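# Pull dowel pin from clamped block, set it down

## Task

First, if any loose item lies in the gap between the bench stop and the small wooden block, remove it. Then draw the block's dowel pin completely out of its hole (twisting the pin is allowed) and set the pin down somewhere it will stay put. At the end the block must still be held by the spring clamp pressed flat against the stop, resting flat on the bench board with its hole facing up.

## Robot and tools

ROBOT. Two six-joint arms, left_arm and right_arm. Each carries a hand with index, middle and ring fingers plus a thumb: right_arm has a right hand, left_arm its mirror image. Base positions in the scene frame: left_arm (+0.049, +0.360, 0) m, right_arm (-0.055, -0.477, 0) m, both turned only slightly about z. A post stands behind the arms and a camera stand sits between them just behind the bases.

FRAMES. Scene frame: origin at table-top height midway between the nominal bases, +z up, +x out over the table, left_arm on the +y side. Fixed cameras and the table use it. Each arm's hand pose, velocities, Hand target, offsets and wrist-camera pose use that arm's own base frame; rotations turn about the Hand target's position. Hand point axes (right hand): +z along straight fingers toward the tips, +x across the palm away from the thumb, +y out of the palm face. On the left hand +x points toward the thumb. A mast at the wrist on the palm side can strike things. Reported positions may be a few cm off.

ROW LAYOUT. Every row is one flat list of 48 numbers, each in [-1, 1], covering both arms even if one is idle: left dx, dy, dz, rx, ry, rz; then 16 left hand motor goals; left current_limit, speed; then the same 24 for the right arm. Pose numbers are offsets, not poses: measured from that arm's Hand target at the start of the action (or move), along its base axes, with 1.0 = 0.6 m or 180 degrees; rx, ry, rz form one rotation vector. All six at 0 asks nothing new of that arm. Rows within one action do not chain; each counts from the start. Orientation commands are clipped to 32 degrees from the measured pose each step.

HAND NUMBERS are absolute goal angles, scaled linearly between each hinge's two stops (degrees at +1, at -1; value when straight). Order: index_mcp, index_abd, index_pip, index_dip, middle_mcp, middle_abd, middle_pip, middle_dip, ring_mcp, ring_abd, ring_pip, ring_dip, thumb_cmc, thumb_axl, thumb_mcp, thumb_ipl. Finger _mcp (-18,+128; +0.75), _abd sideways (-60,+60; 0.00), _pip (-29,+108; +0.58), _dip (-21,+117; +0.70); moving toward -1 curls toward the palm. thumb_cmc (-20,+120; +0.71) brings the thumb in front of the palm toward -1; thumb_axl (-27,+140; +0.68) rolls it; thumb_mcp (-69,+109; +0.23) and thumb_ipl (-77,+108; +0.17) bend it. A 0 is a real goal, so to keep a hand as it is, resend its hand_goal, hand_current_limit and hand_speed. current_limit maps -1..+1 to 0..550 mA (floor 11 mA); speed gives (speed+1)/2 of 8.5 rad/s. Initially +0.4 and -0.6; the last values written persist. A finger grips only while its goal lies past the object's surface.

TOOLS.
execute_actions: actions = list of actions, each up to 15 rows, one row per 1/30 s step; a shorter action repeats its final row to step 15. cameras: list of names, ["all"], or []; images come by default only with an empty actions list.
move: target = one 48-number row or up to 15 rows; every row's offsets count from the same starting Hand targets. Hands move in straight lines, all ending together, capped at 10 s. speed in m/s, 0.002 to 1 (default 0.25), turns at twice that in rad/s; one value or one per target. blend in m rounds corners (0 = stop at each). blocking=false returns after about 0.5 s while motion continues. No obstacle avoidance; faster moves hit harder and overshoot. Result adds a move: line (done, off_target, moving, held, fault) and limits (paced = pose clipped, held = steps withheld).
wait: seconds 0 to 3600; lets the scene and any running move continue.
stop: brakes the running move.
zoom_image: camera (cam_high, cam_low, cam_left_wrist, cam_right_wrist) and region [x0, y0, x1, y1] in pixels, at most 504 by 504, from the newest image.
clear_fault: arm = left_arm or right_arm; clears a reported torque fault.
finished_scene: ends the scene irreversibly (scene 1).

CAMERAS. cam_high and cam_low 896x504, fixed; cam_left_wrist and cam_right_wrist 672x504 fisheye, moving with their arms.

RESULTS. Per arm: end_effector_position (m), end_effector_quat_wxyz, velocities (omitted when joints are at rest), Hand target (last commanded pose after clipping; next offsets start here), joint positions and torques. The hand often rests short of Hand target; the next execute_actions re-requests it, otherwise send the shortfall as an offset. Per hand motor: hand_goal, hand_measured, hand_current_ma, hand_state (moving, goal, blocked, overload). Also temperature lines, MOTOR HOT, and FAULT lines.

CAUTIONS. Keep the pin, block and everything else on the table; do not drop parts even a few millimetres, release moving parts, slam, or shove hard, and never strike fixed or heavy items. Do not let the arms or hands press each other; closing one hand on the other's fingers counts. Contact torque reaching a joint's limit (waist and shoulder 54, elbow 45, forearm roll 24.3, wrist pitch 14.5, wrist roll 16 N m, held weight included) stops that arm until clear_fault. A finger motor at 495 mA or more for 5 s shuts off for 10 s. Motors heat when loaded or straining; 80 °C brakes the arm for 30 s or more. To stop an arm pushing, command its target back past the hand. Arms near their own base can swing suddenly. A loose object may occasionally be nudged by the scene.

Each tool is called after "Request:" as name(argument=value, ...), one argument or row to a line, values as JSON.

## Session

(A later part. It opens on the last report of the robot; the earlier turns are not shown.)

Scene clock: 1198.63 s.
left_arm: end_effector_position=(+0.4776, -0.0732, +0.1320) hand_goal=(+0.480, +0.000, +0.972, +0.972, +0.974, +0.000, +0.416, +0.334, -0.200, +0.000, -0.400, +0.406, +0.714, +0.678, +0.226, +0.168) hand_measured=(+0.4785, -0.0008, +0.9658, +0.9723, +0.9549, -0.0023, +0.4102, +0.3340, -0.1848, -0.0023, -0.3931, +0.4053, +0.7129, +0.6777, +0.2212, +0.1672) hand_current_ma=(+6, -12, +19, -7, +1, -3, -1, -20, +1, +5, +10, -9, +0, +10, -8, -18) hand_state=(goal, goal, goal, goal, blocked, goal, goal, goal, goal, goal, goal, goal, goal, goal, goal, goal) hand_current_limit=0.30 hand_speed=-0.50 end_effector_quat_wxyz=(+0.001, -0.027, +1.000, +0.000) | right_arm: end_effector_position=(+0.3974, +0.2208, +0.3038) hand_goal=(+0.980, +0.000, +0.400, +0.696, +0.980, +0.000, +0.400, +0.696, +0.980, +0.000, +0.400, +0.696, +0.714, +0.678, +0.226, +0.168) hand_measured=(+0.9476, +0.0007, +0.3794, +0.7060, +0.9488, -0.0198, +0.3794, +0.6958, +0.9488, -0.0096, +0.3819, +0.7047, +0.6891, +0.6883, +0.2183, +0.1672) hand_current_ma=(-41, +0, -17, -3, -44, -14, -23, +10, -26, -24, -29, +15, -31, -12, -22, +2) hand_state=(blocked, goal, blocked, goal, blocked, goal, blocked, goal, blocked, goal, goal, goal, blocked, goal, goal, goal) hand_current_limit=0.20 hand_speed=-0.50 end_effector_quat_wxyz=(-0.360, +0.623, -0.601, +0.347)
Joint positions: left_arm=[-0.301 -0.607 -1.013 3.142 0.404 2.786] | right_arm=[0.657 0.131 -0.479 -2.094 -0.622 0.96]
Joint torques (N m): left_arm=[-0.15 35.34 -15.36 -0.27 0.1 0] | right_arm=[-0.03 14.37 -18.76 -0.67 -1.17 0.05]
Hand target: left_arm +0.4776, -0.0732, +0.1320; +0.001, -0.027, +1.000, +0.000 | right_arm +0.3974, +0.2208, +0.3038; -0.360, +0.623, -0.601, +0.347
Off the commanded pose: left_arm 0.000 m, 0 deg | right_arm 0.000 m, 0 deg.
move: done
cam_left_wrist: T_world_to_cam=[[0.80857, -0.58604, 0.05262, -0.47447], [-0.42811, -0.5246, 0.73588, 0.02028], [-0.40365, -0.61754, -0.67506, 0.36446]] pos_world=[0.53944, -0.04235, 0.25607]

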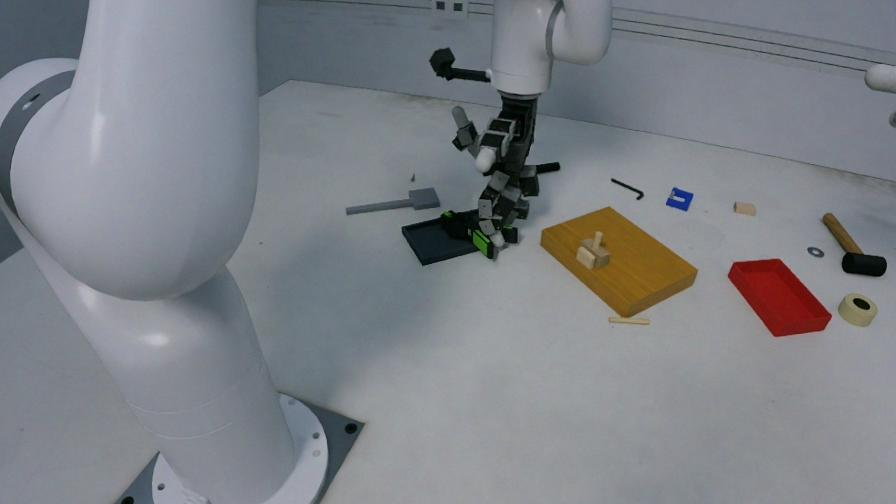

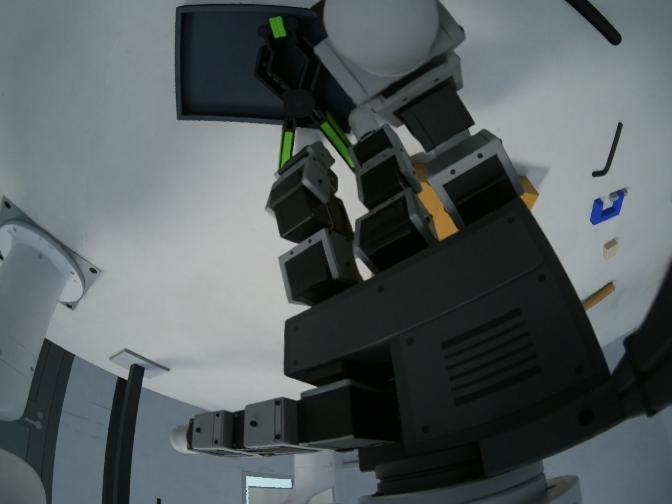

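Request:
move(
  target=[0,0,0,0,0,0,0.479,-0.7,0.971,0.971,0.973,0.7,0.416,0.333,-0.2,0,-0.4,0.406,0.714,0.678,0.226,0.168,0.5,-0.75,0,0,0,0,0,0,0.979,0,0.4,0.696,0.979,0,0.4,0.696,0.979,0,0.4,0.696,0.714,0.678,0.226,0.168,0.2,-0.5],
  speed=0.06,
  cameras=["cam_low","cam_left_wrist"],
)

Request:
zoom_image(
  camera="cam_low",
  region=[390, 120, 570, 290],
)

Request:
zoom_image(
  camera="cam_left_wrist",
  region=[200, 0, 440, 200],
)

Scene clock: 1201.63 s.
left_arm: end_effector_position=(+0.4776, -0.0732, +0.1320) hand_goal=(+0.480, -0.700, +0.972, +0.972, +0.974, +0.700, +0.416, +0.334, -0.200, +0.000, -0.400, +0.406, +0.714, +0.678, +0.226, +0.168) hand_measured=(+0.4821, -0.1092, +0.9593, +0.9723, +0.9549, +0.0900, +0.4063, +0.3289, -0.1848, -0.0008, -0.3931, +0.4040, +0.7142, +0.6777, +0.2212, +0.1681) hand_current_ma=(-38, +402, +10, -25, +18, -408, +0, +3, -12, +18, +13, +7, +16, -9, -4, +0) hand_state=(goal, blocked, goal, goal, goal, blocked, moving, goal, goal, goal, goal, goal, goal, goal, goal, goal) hand_current_limit=0.50 hand_speed=-0.75 end_effector_quat_wxyz=(+0.001, -0.027, +1.000, +0.000) | right_arm: end_effector_position=(+0.3974, +0.2208, +0.3038) hand_goal=(+0.980, +0.000, +0.400, +0.696, +0.980, +0.000, +0.400, +0.696, +0.980, +0.000, +0.400, +0.696, +0.714, +0.678, +0.226, +0.168) hand_measured=(+0.9476, +0.0007, +0.3794, +0.7047, +0.9488, -0.0184, +0.3794, +0.6958, +0.9476, -0.0096, +0.3819, +0.7034, +0.6878, +0.6883, +0.2203, +0.1672) hand_current_ma=(-36, -3, -44, -1, -30, -18, -29, +10, -39, -23, -12, +22, -36, +9, -16, +4) hand_state=(blocked, goal, blocked, goal, blocked, goal, blocked, goal, blocked, goal, goal, goal, blocked, goal, goal, goal) hand_current_limit=0.20 hand_speed=-0.50 end_effector_quat_wxyz=(-0.360, +0.623, -0.601, +0.347)
Joint positions: left_arm=[-0.301 -0.607 -1.013 3.142 0.404 2.786] | right_arm=[0.657 0.131 -0.479 -2.094 -0.622 0.96]
Joint torques (N m): left_arm=[-0.15 35.34 -15.36 -0.27 0.1 0] | right_arm=[-0.03 14.37 -18.76 -0.67 -1.17 0.05]
Hand target: left_arm +0.4776, -0.0732, +0.1320; +0.001, -0.027, +1.000, +0.000 | right_arm +0.3974, +0.2208, +0.3038; -0.360, +0.623, -0.601, +0.347
Off the commanded pose: left_arm 0.000 m, 0 deg | right_arm 0.000 m, 0 deg.
move: done
cam_left_wrist: T_world_to_cam=[[0.80857, -0.58604, 0.05262, -0.47439], [-0.42811, -0.5246, 0.73588, 0.02024], [-0.40365, -0.61754, -0.67506, 0.36442]] pos_world=[0.53934, -0.04235, 0.25607]

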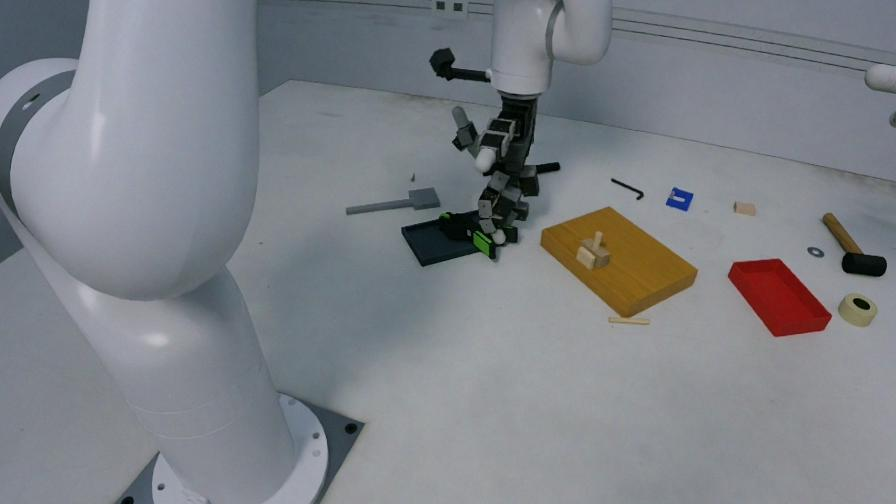

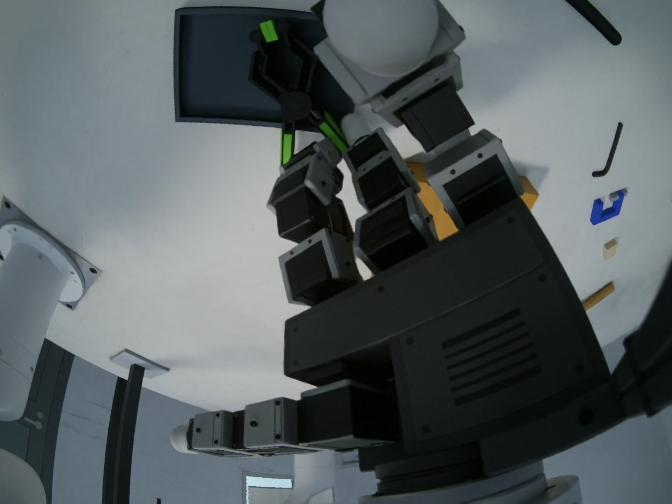

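Scaled by 2.800 from the camera's image (finer frame: 1280x720).

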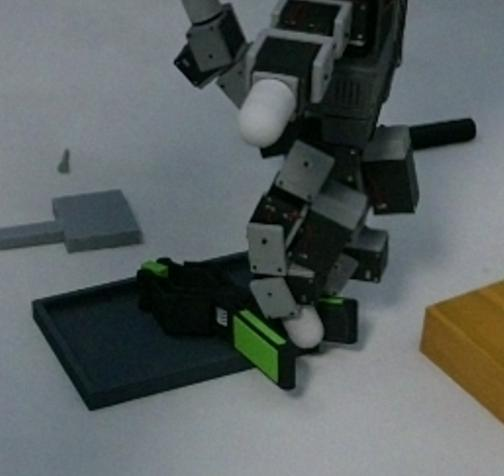

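Scaled by 2.100 from the camera's image (finer frame: 960x720).

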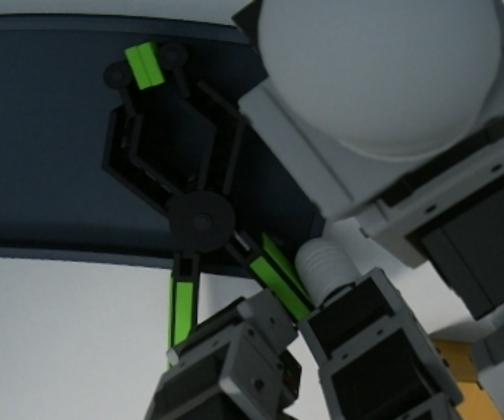

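Request:
move(
  target=[0,0,0.0667,0,0,0,0.479,-0.7,0.971,0.971,0.973,0.7,0.416,0.333,-0.2,0,-0.4,0.406,0.714,0.678,0.226,0.168,0.5,-0.75,0,0,0,0,0,0,0.979,0,0.4,0.696,0.979,0,0.4,0.696,0.979,0,0.4,0.696,0.714,0.678,0.226,0.168,0.2,-0.5],
  speed=0.05,
  cameras=["cam_high","cam_low","cam_left_wrist"],
)

Request:
zoom_image(
  camera="cam_low",
  region=[390, 120, 570, 290],
)

Request:
zoom_image(
  camera="cam_left_wrist",
  region=[200, 0, 440, 200],
)

Scene clock: 1205.67 s.
left_arm: end_effector_position=(+0.4776, -0.0732, +0.1720) hand_goal=(+0.480, -0.700, +0.972, +0.972, +0.974, +0.700, +0.416, +0.334, -0.200, +0.000, -0.400, +0.406, +0.714, +0.678, +0.226, +0.168) hand_measured=(+0.4894, -0.1121, +0.9593, +0.9786, +0.9549, +0.0915, +0.4063, +0.3289, -0.1848, -0.0008, -0.3931, +0.4040, +0.7142, +0.6777, +0.2212, +0.1681) hand_current_ma=(+6, +405, +8, -18, +3, -409, -5, -19, +3, +11, -20, -9, +6, -6, -10, -26) hand_state=(goal, blocked, goal, goal, goal, blocked, goal, goal, goal, goal, goal, goal, goal, goal, goal, goal) hand_current_limit=0.50 hand_speed=-0.75 end_effector_quat_wxyz=(+0.001, -0.027, +1.000, +0.000) | right_arm: end_effector_position=(+0.3974, +0.2208, +0.3038) hand_goal=(+0.980, +0.000, +0.400, +0.696, +0.980, +0.000, +0.400, +0.696, +0.980, +0.000, +0.400, +0.696, +0.714, +0.678, +0.226, +0.168) hand_measured=(+0.9488, +0.0007, +0.3806, +0.7060, +0.9488, -0.0184, +0.3794, +0.6958, +0.9500, -0.0081, +0.3819, +0.7034, +0.6878, +0.6883, +0.2183, +0.1662) hand_current_ma=(-47, +8, -11, -11, -34, -7, -35, +11, -31, -19, -12, +5, -47, +14, -17, +13) hand_state=(blocked, goal, blocked, goal, blocked, goal, blocked, goal, blocked, goal, goal, goal, blocked, goal, goal, goal) hand_current_limit=0.20 hand_speed=-0.50 end_effector_quat_wxyz=(-0.360, +0.623, -0.601, +0.347)
Joint positions: left_arm=[-0.301 -0.533 -1.014 3.142 0.481 2.786] | right_arm=[0.657 0.131 -0.479 -2.094 -0.622 0.96]
Joint torques (N m): left_arm=[-0.14 34.11 -16.32 -0.32 0.1 0] | right_arm=[-0.03 14.37 -18.76 -0.67 -1.17 0.05]
Hand target: left_arm +0.4776, -0.0732, +0.1720; +0.001, -0.027, +1.000, +0.000 | right_arm +0.3974, +0.2208, +0.3038; -0.360, +0.623, -0.601, +0.347
Off the commanded pose: left_arm 0.000 m, 0 deg | right_arm 0.000 m, 0 deg.
move: done
cam_left_wrist: T_world_to_cam=[[0.80857, -0.58604, 0.05262, -0.47649], [-0.42811, -0.5246, 0.73588, -0.0092], [-0.40365, -0.61754, -0.67506, 0.39142]] pos_world=[0.53934, -0.04235, 0.29607]

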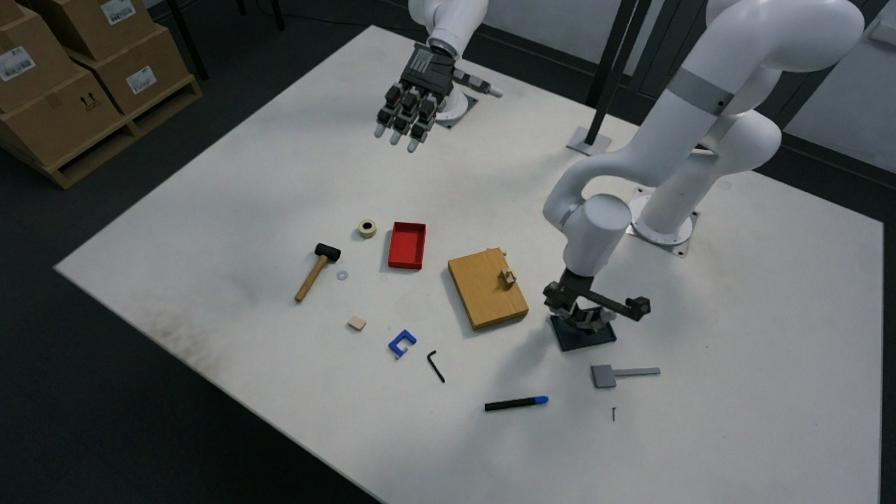

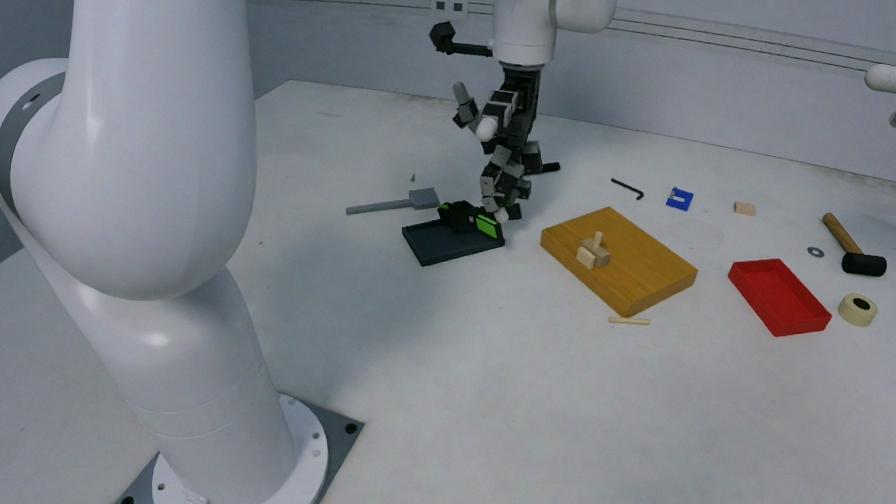

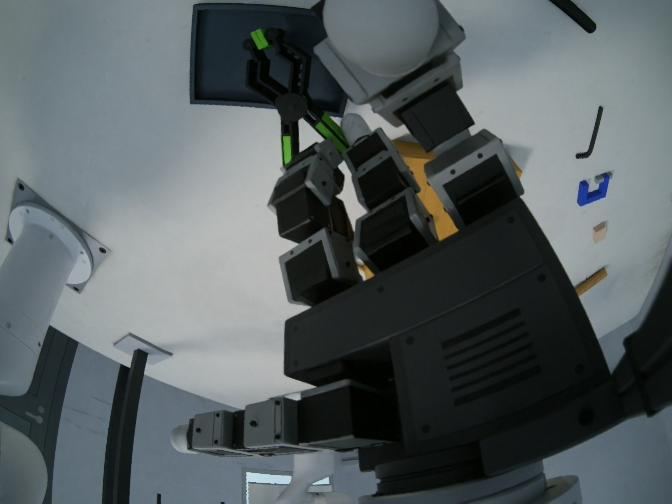

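Scaled by 2.800 from the camera's image (finer frame: 1280x720).

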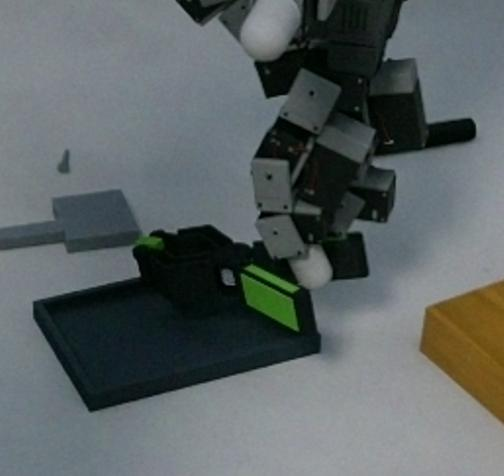

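Scaled by 2.100 from the camera's image (finer frame: 960x720).

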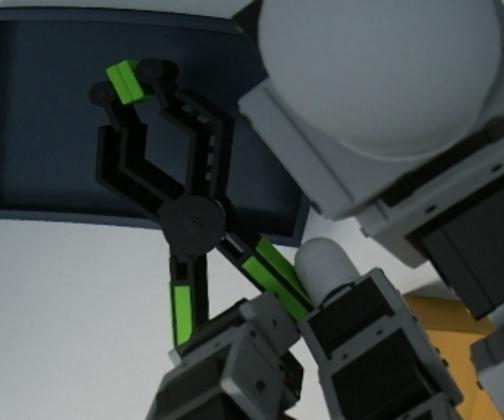

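Request:
move(
  target=[
    [0,0,0.1133,0,0,0,0.479,-0.7,0.971,0.971,0.973,0.7,0.416,0.333,-0.2,0,-0.4,0.406,0.714,0.678,0.226,0.168,0.5,-0.75,0,0,0,0,0,0,0.979,0,0.4,0.696,0.979,0,0.4,0.696,0.979,0,0.4,0.696,0.714,0.678,0.226,0.168,0.2,-0.5],
    [-0.1205,-0.4278,0.1133,0,0,-0.0817,0.479,-0.7,0.971,0.971,0.973,0.7,0.416,0.333,-0.2,0,-0.4,0.406,0.714,0.678,0.226,0.168,0.5,-0.75,0,0,0,0,0,0,0.979,0,0.4,0.696,0.979,0,0.4,0.696,0.979,0,0.4,0.696,0.714,0.678,0.226,0.168,0.2,-0.5],
  ],
  speed=0.08,
  blend=0.02,
  cameras=["cam_high","cam_low","cam_left_wrist"],
)

Request:
zoom_image(
  camera="cam_low",
  region=[500, 120, 720, 350],
)

Request:
zoom_image(
  camera="cam_left_wrist",
  region=[200, 0, 440, 200],
)

Request:
zoom_image(
  camera="cam_high",
  region=[430, 190, 600, 340],
)

Scene clock: 1218.63 s.
left_arm: end_effector_position=(+0.4053, -0.3299, +0.2400) hand_goal=(+0.480, -0.700, +0.972, +0.972, +0.974, +0.700, +0.416, +0.334, -0.200, +0.000, -0.400, +0.406, +0.714, +0.678, +0.226, +0.168) hand_measured=(+0.4894, -0.1136, +0.9606, +0.9786, +0.9561, +0.0915, +0.4063, +0.3276, -0.1848, -0.0008, -0.3931, +0.4053, +0.7142, +0.6767, +0.2212, +0.1672) hand_current_ma=(-15, +396, -10, +5, +6, -423, +10, -15, +6, -3, -21, -2, +1, +8, +0, -14) hand_state=(goal, blocked, goal, goal, goal, blocked, goal, goal, goal, goal, goal, goal, goal, goal, goal, goal) hand_current_limit=0.50 hand_speed=-0.75 end_effector_quat_wxyz=(+0.001, +0.101, +0.995, +0.000) | right_arm: end_effector_position=(+0.3974, +0.2208, +0.3038) hand_goal=(+0.980, +0.000, +0.400, +0.696, +0.980, +0.000, +0.400, +0.696, +0.980, +0.000, +0.400, +0.696, +0.714, +0.678, +0.226, +0.168) hand_measured=(+0.9488, +0.0007, +0.3794, +0.7060, +0.9488, -0.0169, +0.3794, +0.6958, +0.9488, -0.0081, +0.3806, +0.7034, +0.6891, +0.6883, +0.2193, +0.1672) hand_current_ma=(-43, +15, -27, -2, -36, -16, -29, +16, -36, -9, -21, -2, -41, -7, -1, +3) hand_state=(blocked, goal, blocked, goal, blocked, goal, blocked, goal, blocked, goal, goal, goal, blocked, goal, goal, goal) hand_current_limit=0.20 hand_speed=-0.50 end_effector_quat_wxyz=(-0.360, +0.623, -0.601, +0.347)
Joint positions: left_arm=[-0.794 -0.543 -1.22 3.142 0.676 2.55] | right_arm=[0.657 0.131 -0.479 -2.094 -0.622 0.96]
Joint torques (N m): left_arm=[-0.15 36.38 -18.34 -0.45 0.12 0] | right_arm=[-0.03 14.37 -18.76 -0.67 -1.17 0.05]
Hand target: left_arm +0.4053, -0.3299, +0.2400; +0.001, +0.101, +0.995, +0.000 | right_arm +0.3974, +0.2208, +0.3038; -0.360, +0.623, -0.601, +0.347
Off the commanded pose: left_arm 0.000 m, 0 deg | right_arm 0.000 m, 0 deg.
move: done
cam_left_wrist: T_world_to_cam=[[0.63334, -0.77208, 0.05259, -0.56235], [-0.54724, -0.39877, 0.73587, -0.13497], [-0.54718, -0.49484, -0.67507, 0.34837]] pos_world=[0.47292, -0.31562, 0.36407]

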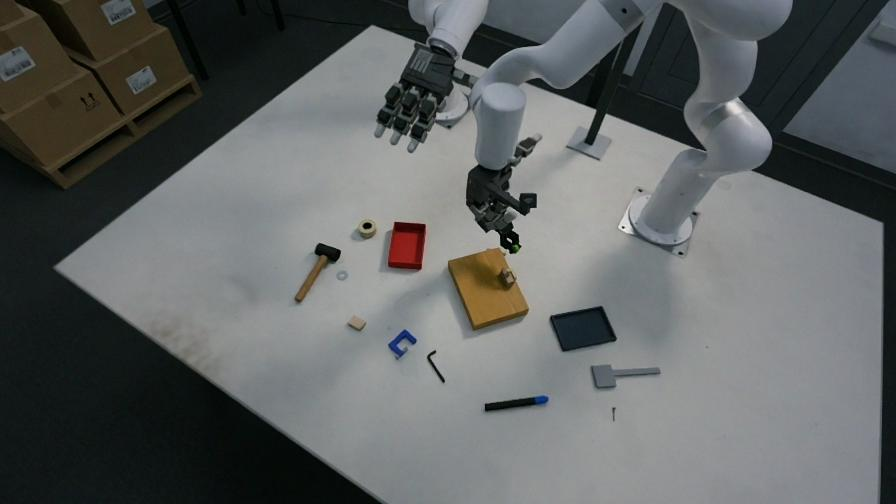

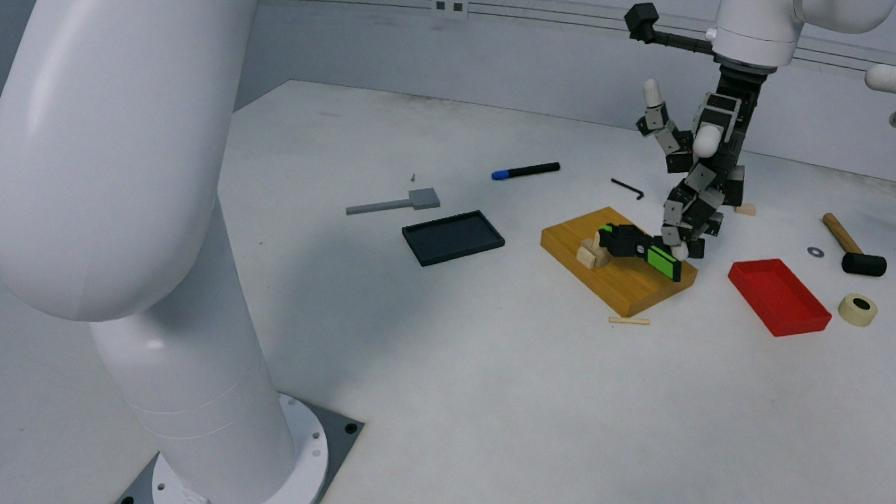

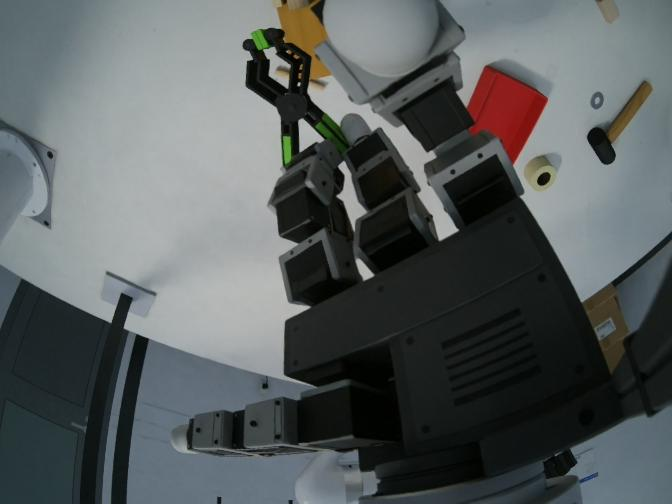

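Scaled by 2.191 from the camera's image (finer frame: 1280x720).

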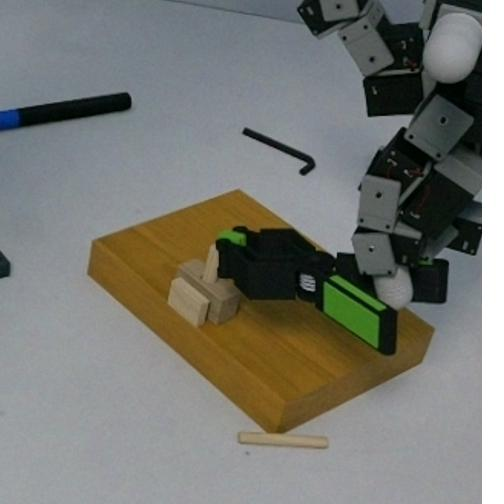

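Scaled by 2.100 from the camera's image (finer frame: 960x720).

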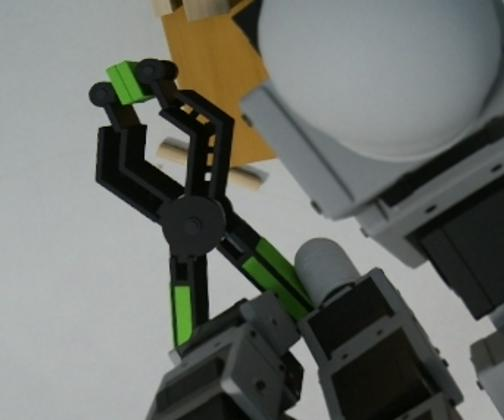

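Scaled by 2.965 from the camera's image (finer frame: 1280x720).

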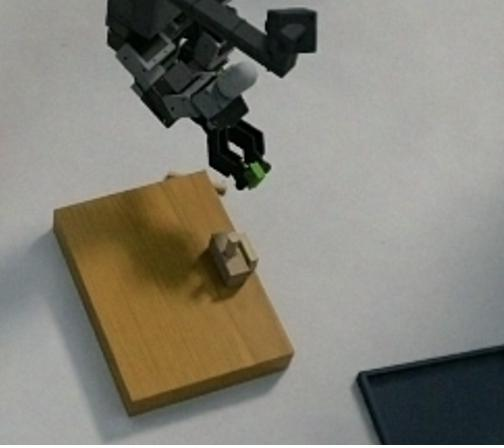

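Request:
zoom_image(
  camera="cam_low",
  region=[590, 200, 710, 300],
)

Scaled by 4.200 from the camera's image (finer frame: 1280x720).

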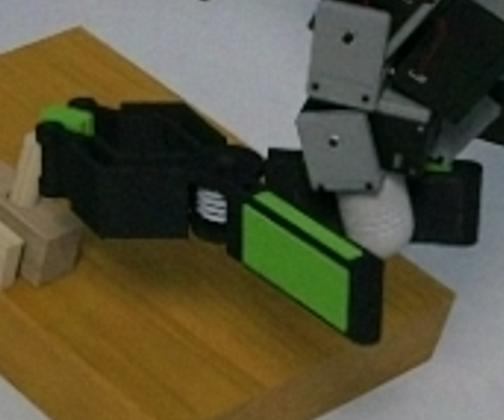

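Request:
move(
  target=[0.015,-0.02,-0.05,0,0,-0.0467,0.479,-0.7,0.971,0.971,0.973,0.7,0.416,0.333,-0.95,0,0,0.15,0.714,0.678,0.226,0.168,0.5,-0.75,0,0,0,0,0,0,0.979,0,0.4,0.696,0.979,0,0.4,0.696,0.979,0,0.4,0.696,0.714,0.678,0.226,0.168,0.2,-0.5],
  speed=0.06,
  cameras=["cam_high","cam_low","cam_left_wrist"],
)

Request:
zoom_image(
  camera="cam_low",
  region=[560, 180, 720, 320],
)

Request:
zoom_image(
  camera="cam_left_wrist",
  region=[200, 0, 440, 200],
)

Request:
zoom_image(
  camera="cam_high",
  region=[430, 190, 600, 340],
)

Scene clock: 1251.57 s.
left_arm: end_effector_position=(+0.4143, -0.3419, +0.2100) hand_goal=(+0.480, -0.700, +0.972, +0.972, +0.974, +0.700, +0.416, +0.334, -0.950, +0.000, +0.000, +0.150, +0.714, +0.678, +0.226, +0.168) hand_measured=(+0.4906, -0.1121, +0.9606, +0.9786, +0.9549, +0.0915, +0.4063, +0.3276, -0.8637, +0.0227, +0.0137, +0.1530, +0.7142, +0.6767, +0.2212, +0.1672) hand_current_ma=(+4, +424, +12, -8, +16, -408, -8, -20, +56, +4, -4, -2, +2, -11, -7, +3) hand_state=(goal, blocked, goal, goal, goal, blocked, goal, goal, blocked, blocked, goal, goal, goal, goal, goal, goal) hand_current_limit=0.50 hand_speed=-0.75 end_effector_quat_wxyz=(+0.001, +0.174, +0.985, +0.000) | right_arm: end_effector_position=(+0.3974, +0.2208, +0.3038) hand_goal=(+0.980, +0.000, +0.400, +0.696, +0.980, +0.000, +0.400, +0.696, +0.980, +0.000, +0.400, +0.696, +0.714, +0.678, +0.226, +0.168) hand_measured=(+0.9488, +0.0007, +0.3806, +0.7047, +0.9488, -0.0184, +0.3794, +0.6958, +0.9500, -0.0081, +0.3832, +0.7034, +0.6878, +0.6883, +0.2183, +0.1672) hand_current_ma=(-44, +8, -29, +0, -47, -18, -23, +5, -17, -22, -29, +2, -45, +4, -38, +0) hand_state=(blocked, goal, blocked, goal, blocked, goal, blocked, goal, blocked, goal, goal, goal, blocked, goal, goal, goal) hand_current_limit=0.20 hand_speed=-0.50 end_effector_quat_wxyz=(-0.360, +0.623, -0.601, +0.347)
Joint positions: left_arm=[-0.813 -0.597 -1.226 3.142 0.627 2.678] | right_arm=[0.657 0.131 -0.479 -2.094 -0.622 0.96]
Joint torques (N m): left_arm=[-0.15 37.56 -17.91 -0.41 0.11 0] | right_arm=[-0.03 14.37 -18.76 -0.67 -1.17 0.05]
Hand target: left_arm +0.4143, -0.3419, +0.2100; +0.001, +0.174, +0.985, +0.000 | right_arm +0.3974, +0.2208, +0.3038; -0.360, +0.623, -0.601, +0.347
Off the commanded pose: left_arm 0.000 m, 0 deg | right_arm 0.000 m, 0 deg.
move: done
cam_left_wrist: T_world_to_cam=[[0.51367, -0.85637, 0.05264, -0.55499], [-0.59966, -0.31446, 0.73588, -0.06223], [-0.61363, -0.40957, -0.67506, 0.38377]] pos_world=[0.48326, -0.33767, 0.33407]

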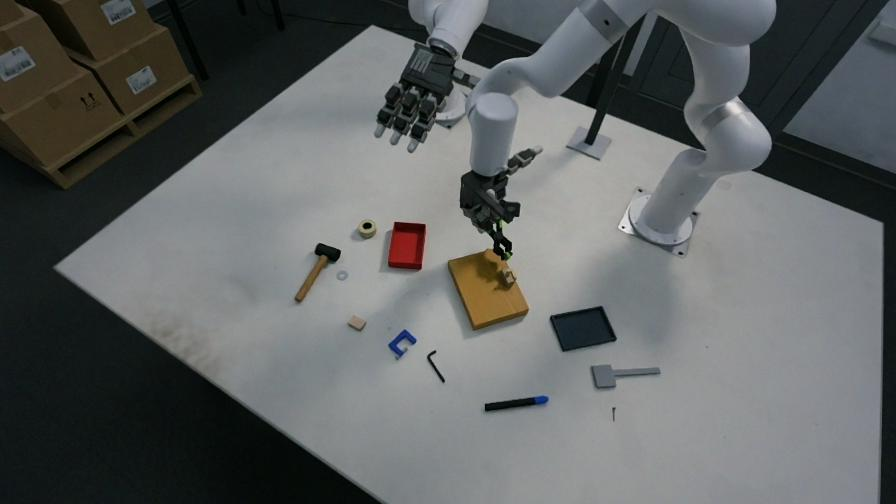

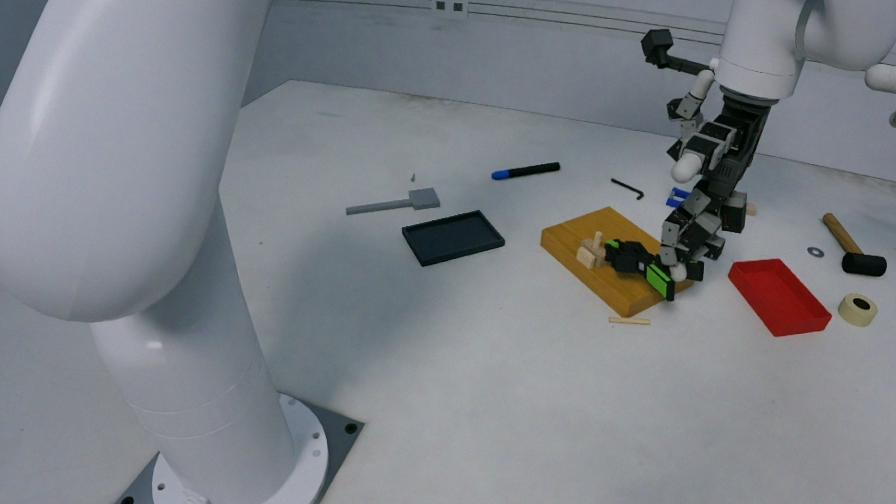

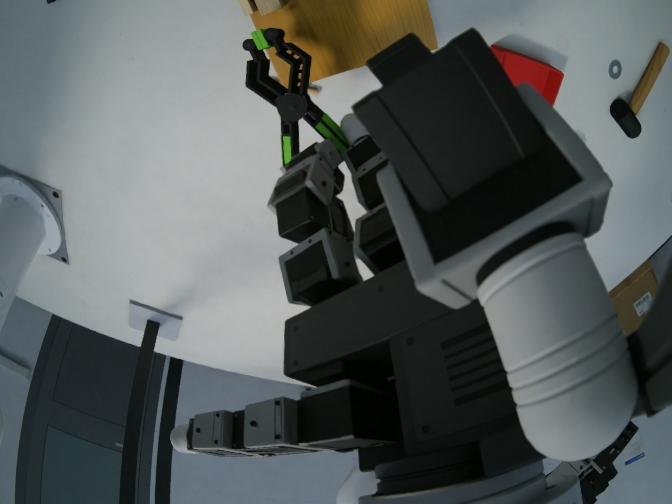

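Scaled by 3.150 from the camera's image (finer frame: 1280x720).

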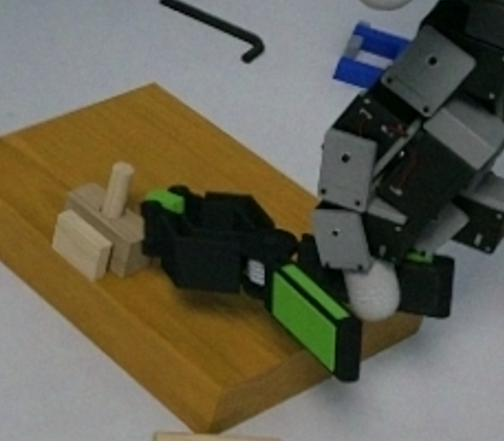

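Scaled by 2.100 from the camera's image (finer frame: 960x720).

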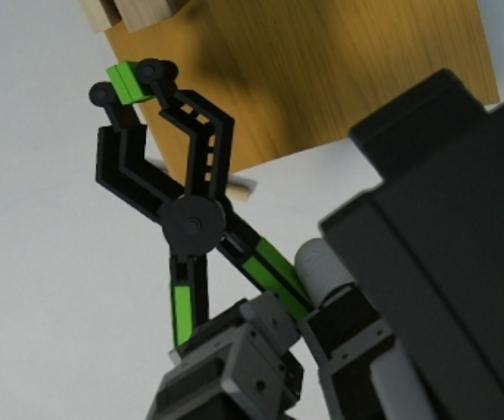

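Scaled by 2.965 from the camera's image (finer frame: 1280x720).

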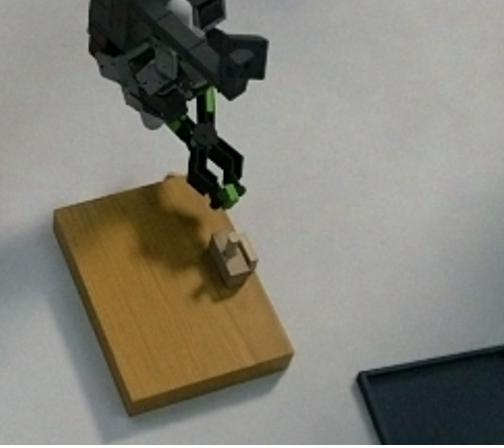

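Request:
move(
  target=[
    [0.0117,-0.0047,0,0,0,-0.0172,0.479,-0.7,0.971,0.971,0.973,0.7,0.416,0.333,-0.95,0,0,0.15,0.714,0.678,0.226,0.168,0.5,-0.75,0,0,0,0,0,0,0.979,0,0.4,0.696,0.979,0,0.4,0.696,0.979,0,0.4,0.696,0.714,0.678,0.226,0.168,0.2,-0.5],
    [0.0117,-0.0047,-0.085,0,0,-0.0172,0.479,-0.7,0.971,0.971,0.973,0.7,0.416,0.333,-0.95,0,0,0.15,0.714,0.678,0.226,0.168,0.5,-0.75,0,0,0,0,0,0,0.979,0,0.4,0.696,0.979,0,0.4,0.696,0.979,0,0.4,0.696,0.714,0.678,0.226,0.168,0.2,-0.5],
  ],
  speed=0.04,
  cameras=["cam_high","cam_low","cam_left_wrist"],
)

Request:
zoom_image(
  camera="cam_low",
  region=[560, 180, 720, 320],
)

Request:
zoom_image(
  camera="cam_left_wrist",
  region=[200, 0, 440, 200],
)

Request:
zoom_image(
  camera="cam_high",
  region=[460, 210, 560, 310],
)

Scene clock: 1263.47 s.
left_arm: end_effector_position=(+0.4213, -0.3447, +0.1590) hand_goal=(+0.480, -0.700, +0.972, +0.972, +0.974, +0.700, +0.416, +0.334, -0.950, +0.000, +0.000, +0.150, +0.714, +0.678, +0.226, +0.168) hand_measured=(+0.4894, -0.1136, +0.9606, +0.9774, +0.9549, +0.0915, +0.4063, +0.3250, -0.8637, +0.0227, +0.0137, +0.1530, +0.7142, +0.6767, +0.2212, +0.1672) hand_current_ma=(-2, +404, +14, -9, -10, -412, +25, -9, +36, +17, -1, +23, +6, -15, -9, -16) hand_state=(goal, blocked, goal, goal, goal, blocked, goal, goal, blocked, blocked, goal, goal, goal, goal, goal, goal) hand_current_limit=0.50 hand_speed=-0.75 end_effector_quat_wxyz=(+0.001, +0.200, +0.980, +0.000) | right_arm: end_effector_position=(+0.3974, +0.2208, +0.3038) hand_goal=(+0.980, +0.000, +0.400, +0.696, +0.980, +0.000, +0.400, +0.696, +0.980, +0.000, +0.400, +0.696, +0.714, +0.678, +0.226, +0.168) hand_measured=(+0.9488, -0.0008, +0.3794, +0.7060, +0.9488, -0.0184, +0.3794, +0.6971, +0.9488, -0.0081, +0.3819, +0.7034, +0.6878, +0.6883, +0.2193, +0.1672) hand_current_ma=(-31, +0, -44, +1, -45, -23, -45, +1, -24, -12, -16, -4, -39, +10, -25, +11) hand_state=(blocked, goal, blocked, goal, blocked, goal, blocked, goal, blocked, goal, goal, goal, blocked, goal, goal, goal) hand_current_limit=0.20 hand_speed=-0.50 end_effector_quat_wxyz=(-0.360, +0.623, -0.601, +0.347)
Joint positions: left_arm=[-0.813 -0.683 -1.225 3.142 0.541 2.732] | right_arm=[0.657 0.131 -0.479 -2.094 -0.622 0.96]
Joint torques (N m): left_arm=[-0.16 39.08 -17.03 -0.36 -4.27 0] | right_arm=[-0.03 14.37 -18.76 -0.67 -1.17 0.05]
Hand target: left_arm +0.4213, -0.3447, +0.1590; +0.001, +0.200, +0.980, +0.000 | right_arm +0.3974, +0.2208, +0.3038; -0.360, +0.623, -0.601, +0.347
Off the commanded pose: left_arm 0.000 m, 0 deg | right_arm 0.000 m, 0 deg.
move: done
cam_left_wrist: T_world_to_cam=[[0.46669, -0.88285, 0.05266, -0.54771], [-0.6158, -0.28163, 0.73585, -0.00329], [-0.63482, -0.37585, -0.67509, 0.373]] pos_world=[0.49037, -0.34429, 0.28307]

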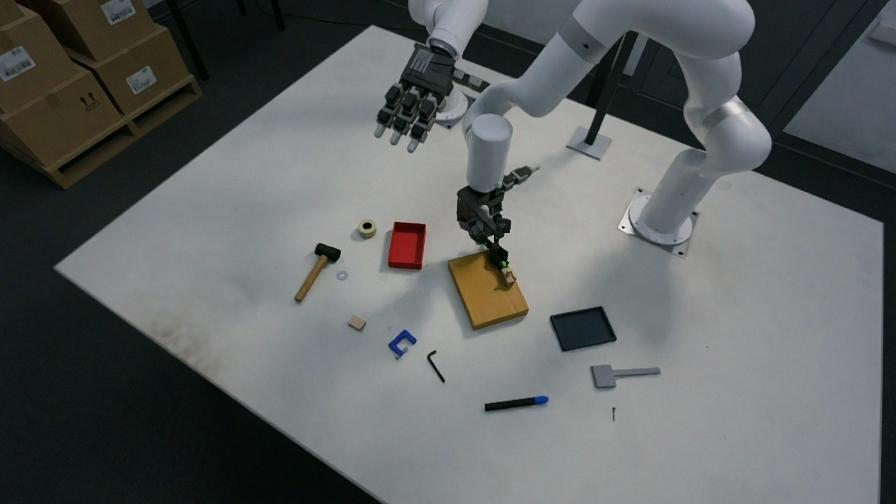

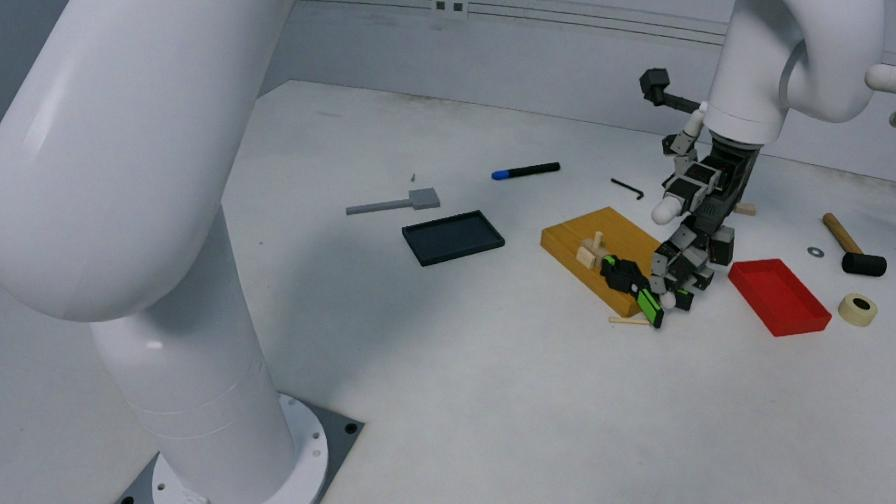

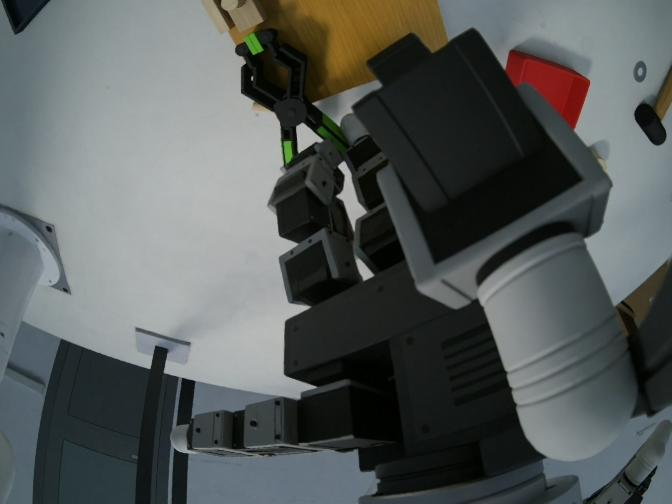

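Scaled by 3.150 from the camera's image (finer frame: 1280x720).

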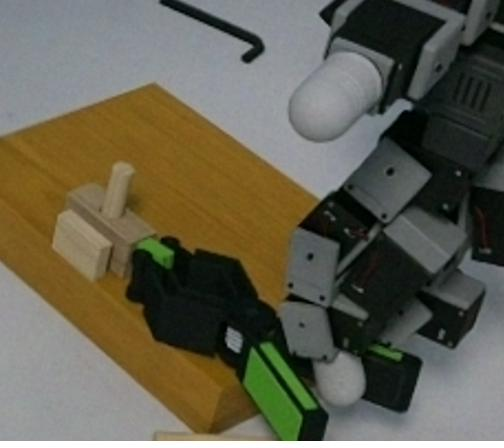

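Scaled by 2.100 from the camera's image (finer frame: 960x720).

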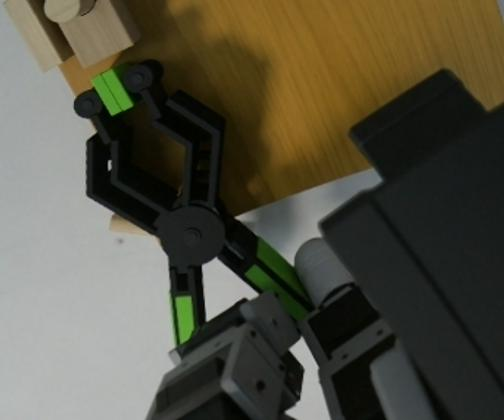

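Scaled by 5.040 from the camera's image (finer frame: 1280x720).

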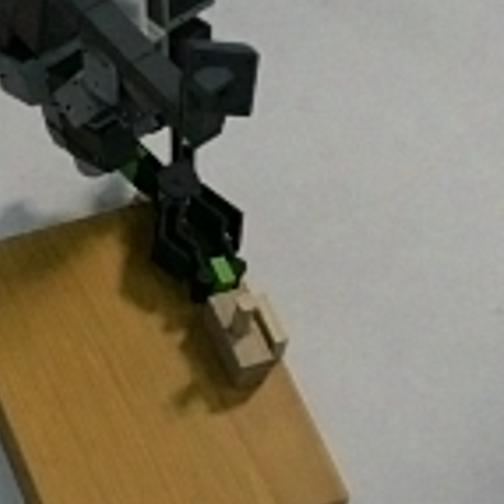

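Request:
move(
  target=[0,0,-0.0075,0,0,0,0.479,-0.7,0.971,0.971,0.973,0.7,0.416,0.333,-0.95,0,0,0.15,0.714,0.678,0.226,0.168,0.5,-0.75,0,0,0,0,0,0,0.979,0,0.4,0.696,0.979,0,0.4,0.696,0.979,0,0.4,0.696,0.714,0.678,0.226,0.168,0.2,-0.5],
  speed=0.02,
  cameras=["cam_high","cam_low","cam_left_wrist"],
)

Request:
zoom_image(
  camera="cam_low",
  region=[560, 180, 720, 340],
)

Request:
zoom_image(
  camera="cam_left_wrist",
  region=[200, 0, 440, 200],
)

Scene clock: 1271.47 s.
left_arm: end_effector_position=(+0.4213, -0.3447, +0.1545) hand_goal=(+0.480, -0.700, +0.972, +0.972, +0.974, +0.700, +0.416, +0.334, -0.950, +0.000, +0.000, +0.150, +0.714, +0.678, +0.226, +0.168) hand_measured=(+0.4894, -0.1151, +0.9606, +0.9786, +0.9549, +0.0915, +0.4063, +0.3250, -0.8637, +0.0241, +0.0137, +0.1530, +0.7142, +0.6777, +0.2212, +0.1681) hand_current_ma=(+3, +428, +3, -4, -18, -416, +2, -17, +39, +2, -2, -8, -5, -22, -32, -26) hand_state=(goal, blocked, goal, goal, goal, blocked, goal, goal, blocked, blocked, goal, goal, goal, goal, goal, goal) hand_current_limit=0.50 hand_speed=-0.75 end_effector_quat_wxyz=(+0.001, +0.200, +0.980, +0.000) | right_arm: end_effector_position=(+0.3974, +0.2208, +0.3038) hand_goal=(+0.980, +0.000, +0.400, +0.696, +0.980, +0.000, +0.400, +0.696, +0.980, +0.000, +0.400, +0.696, +0.714, +0.678, +0.226, +0.168) hand_measured=(+0.9476, -0.0008, +0.3806, +0.7060, +0.9488, -0.0198, +0.3794, +0.6958, +0.9488, -0.0081, +0.3819, +0.7034, +0.6891, +0.6872, +0.2193, +0.1681) hand_current_ma=(-42, +7, -33, +7, -37, -30, -44, +11, -40, -8, -12, -9, -35, +5, -22, -1) hand_state=(blocked, goal, blocked, goal, blocked, goal, blocked, goal, blocked, goal, goal, goal, blocked, goal, goal, goal) hand_current_limit=0.20 hand_speed=-0.50 end_effector_quat_wxyz=(-0.360, +0.623, -0.601, +0.347)
Joint positions: left_arm=[-0.813 -0.69 -1.225 3.142 0.533 2.732] | right_arm=[0.657 0.131 -0.479 -2.094 -0.622 0.96]
Joint torques (N m): left_arm=[-0.16 39.19 -16.95 -0.35 0.1 0] | right_arm=[-0.03 14.37 -18.76 -0.67 -1.17 0.05]
Hand target: left_arm +0.4213, -0.3447, +0.1545; +0.001, +0.200, +0.980, +0.000 | right_arm +0.3974, +0.2208, +0.3038; -0.360, +0.623, -0.601, +0.347
Off the commanded pose: left_arm 0.000 m, 0 deg | right_arm 0.000 m, 0 deg.
move: done
cam_left_wrist: T_world_to_cam=[[0.46664, -0.88288, 0.0526, -0.54745], [-0.61582, -0.28164, 0.73583, 0.00003], [-0.63484, -0.37576, -0.67512, 0.37001]] pos_world=[0.49037, -0.34429, 0.27857]

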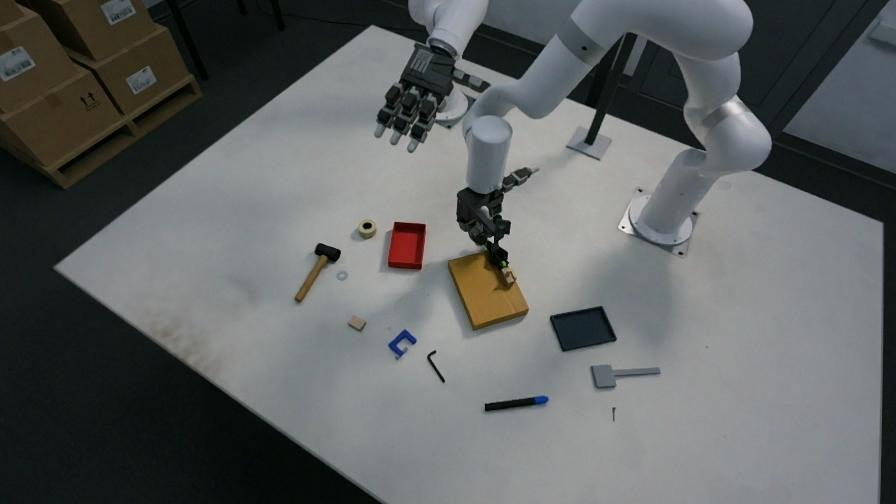

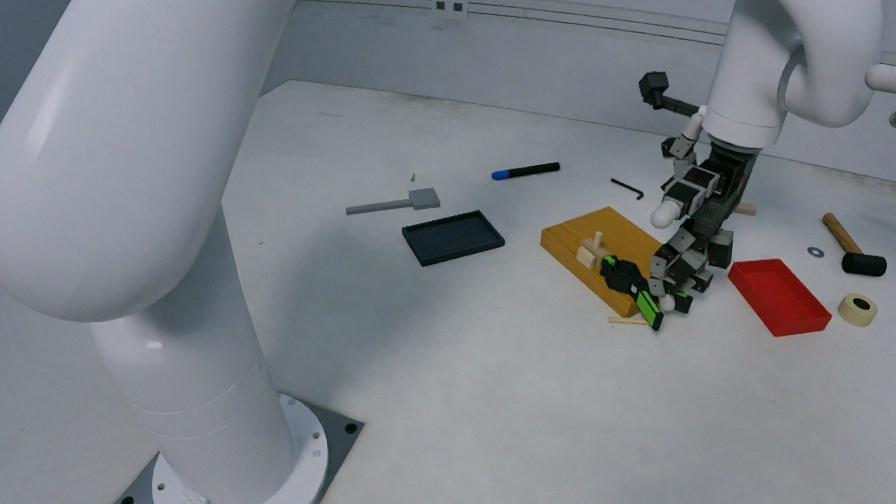

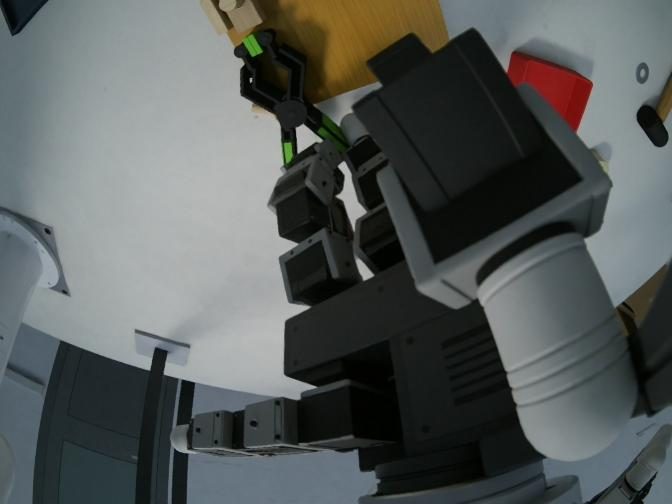

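Scaled by 3.150 from the camera's image (finer frame: 1280x720).

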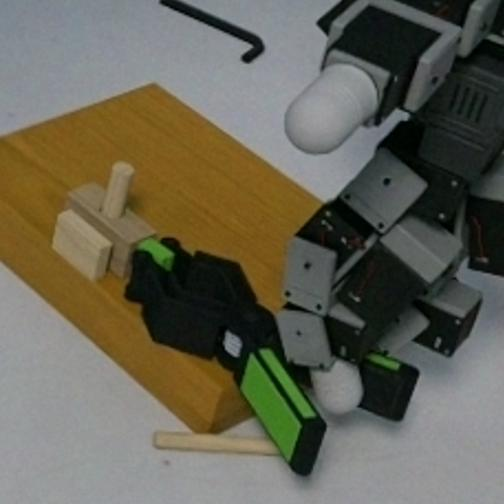

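Scaled by 2.100 from the camera's image (finer frame: 960x720).

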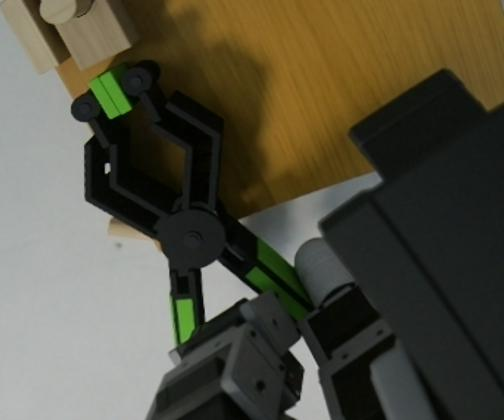

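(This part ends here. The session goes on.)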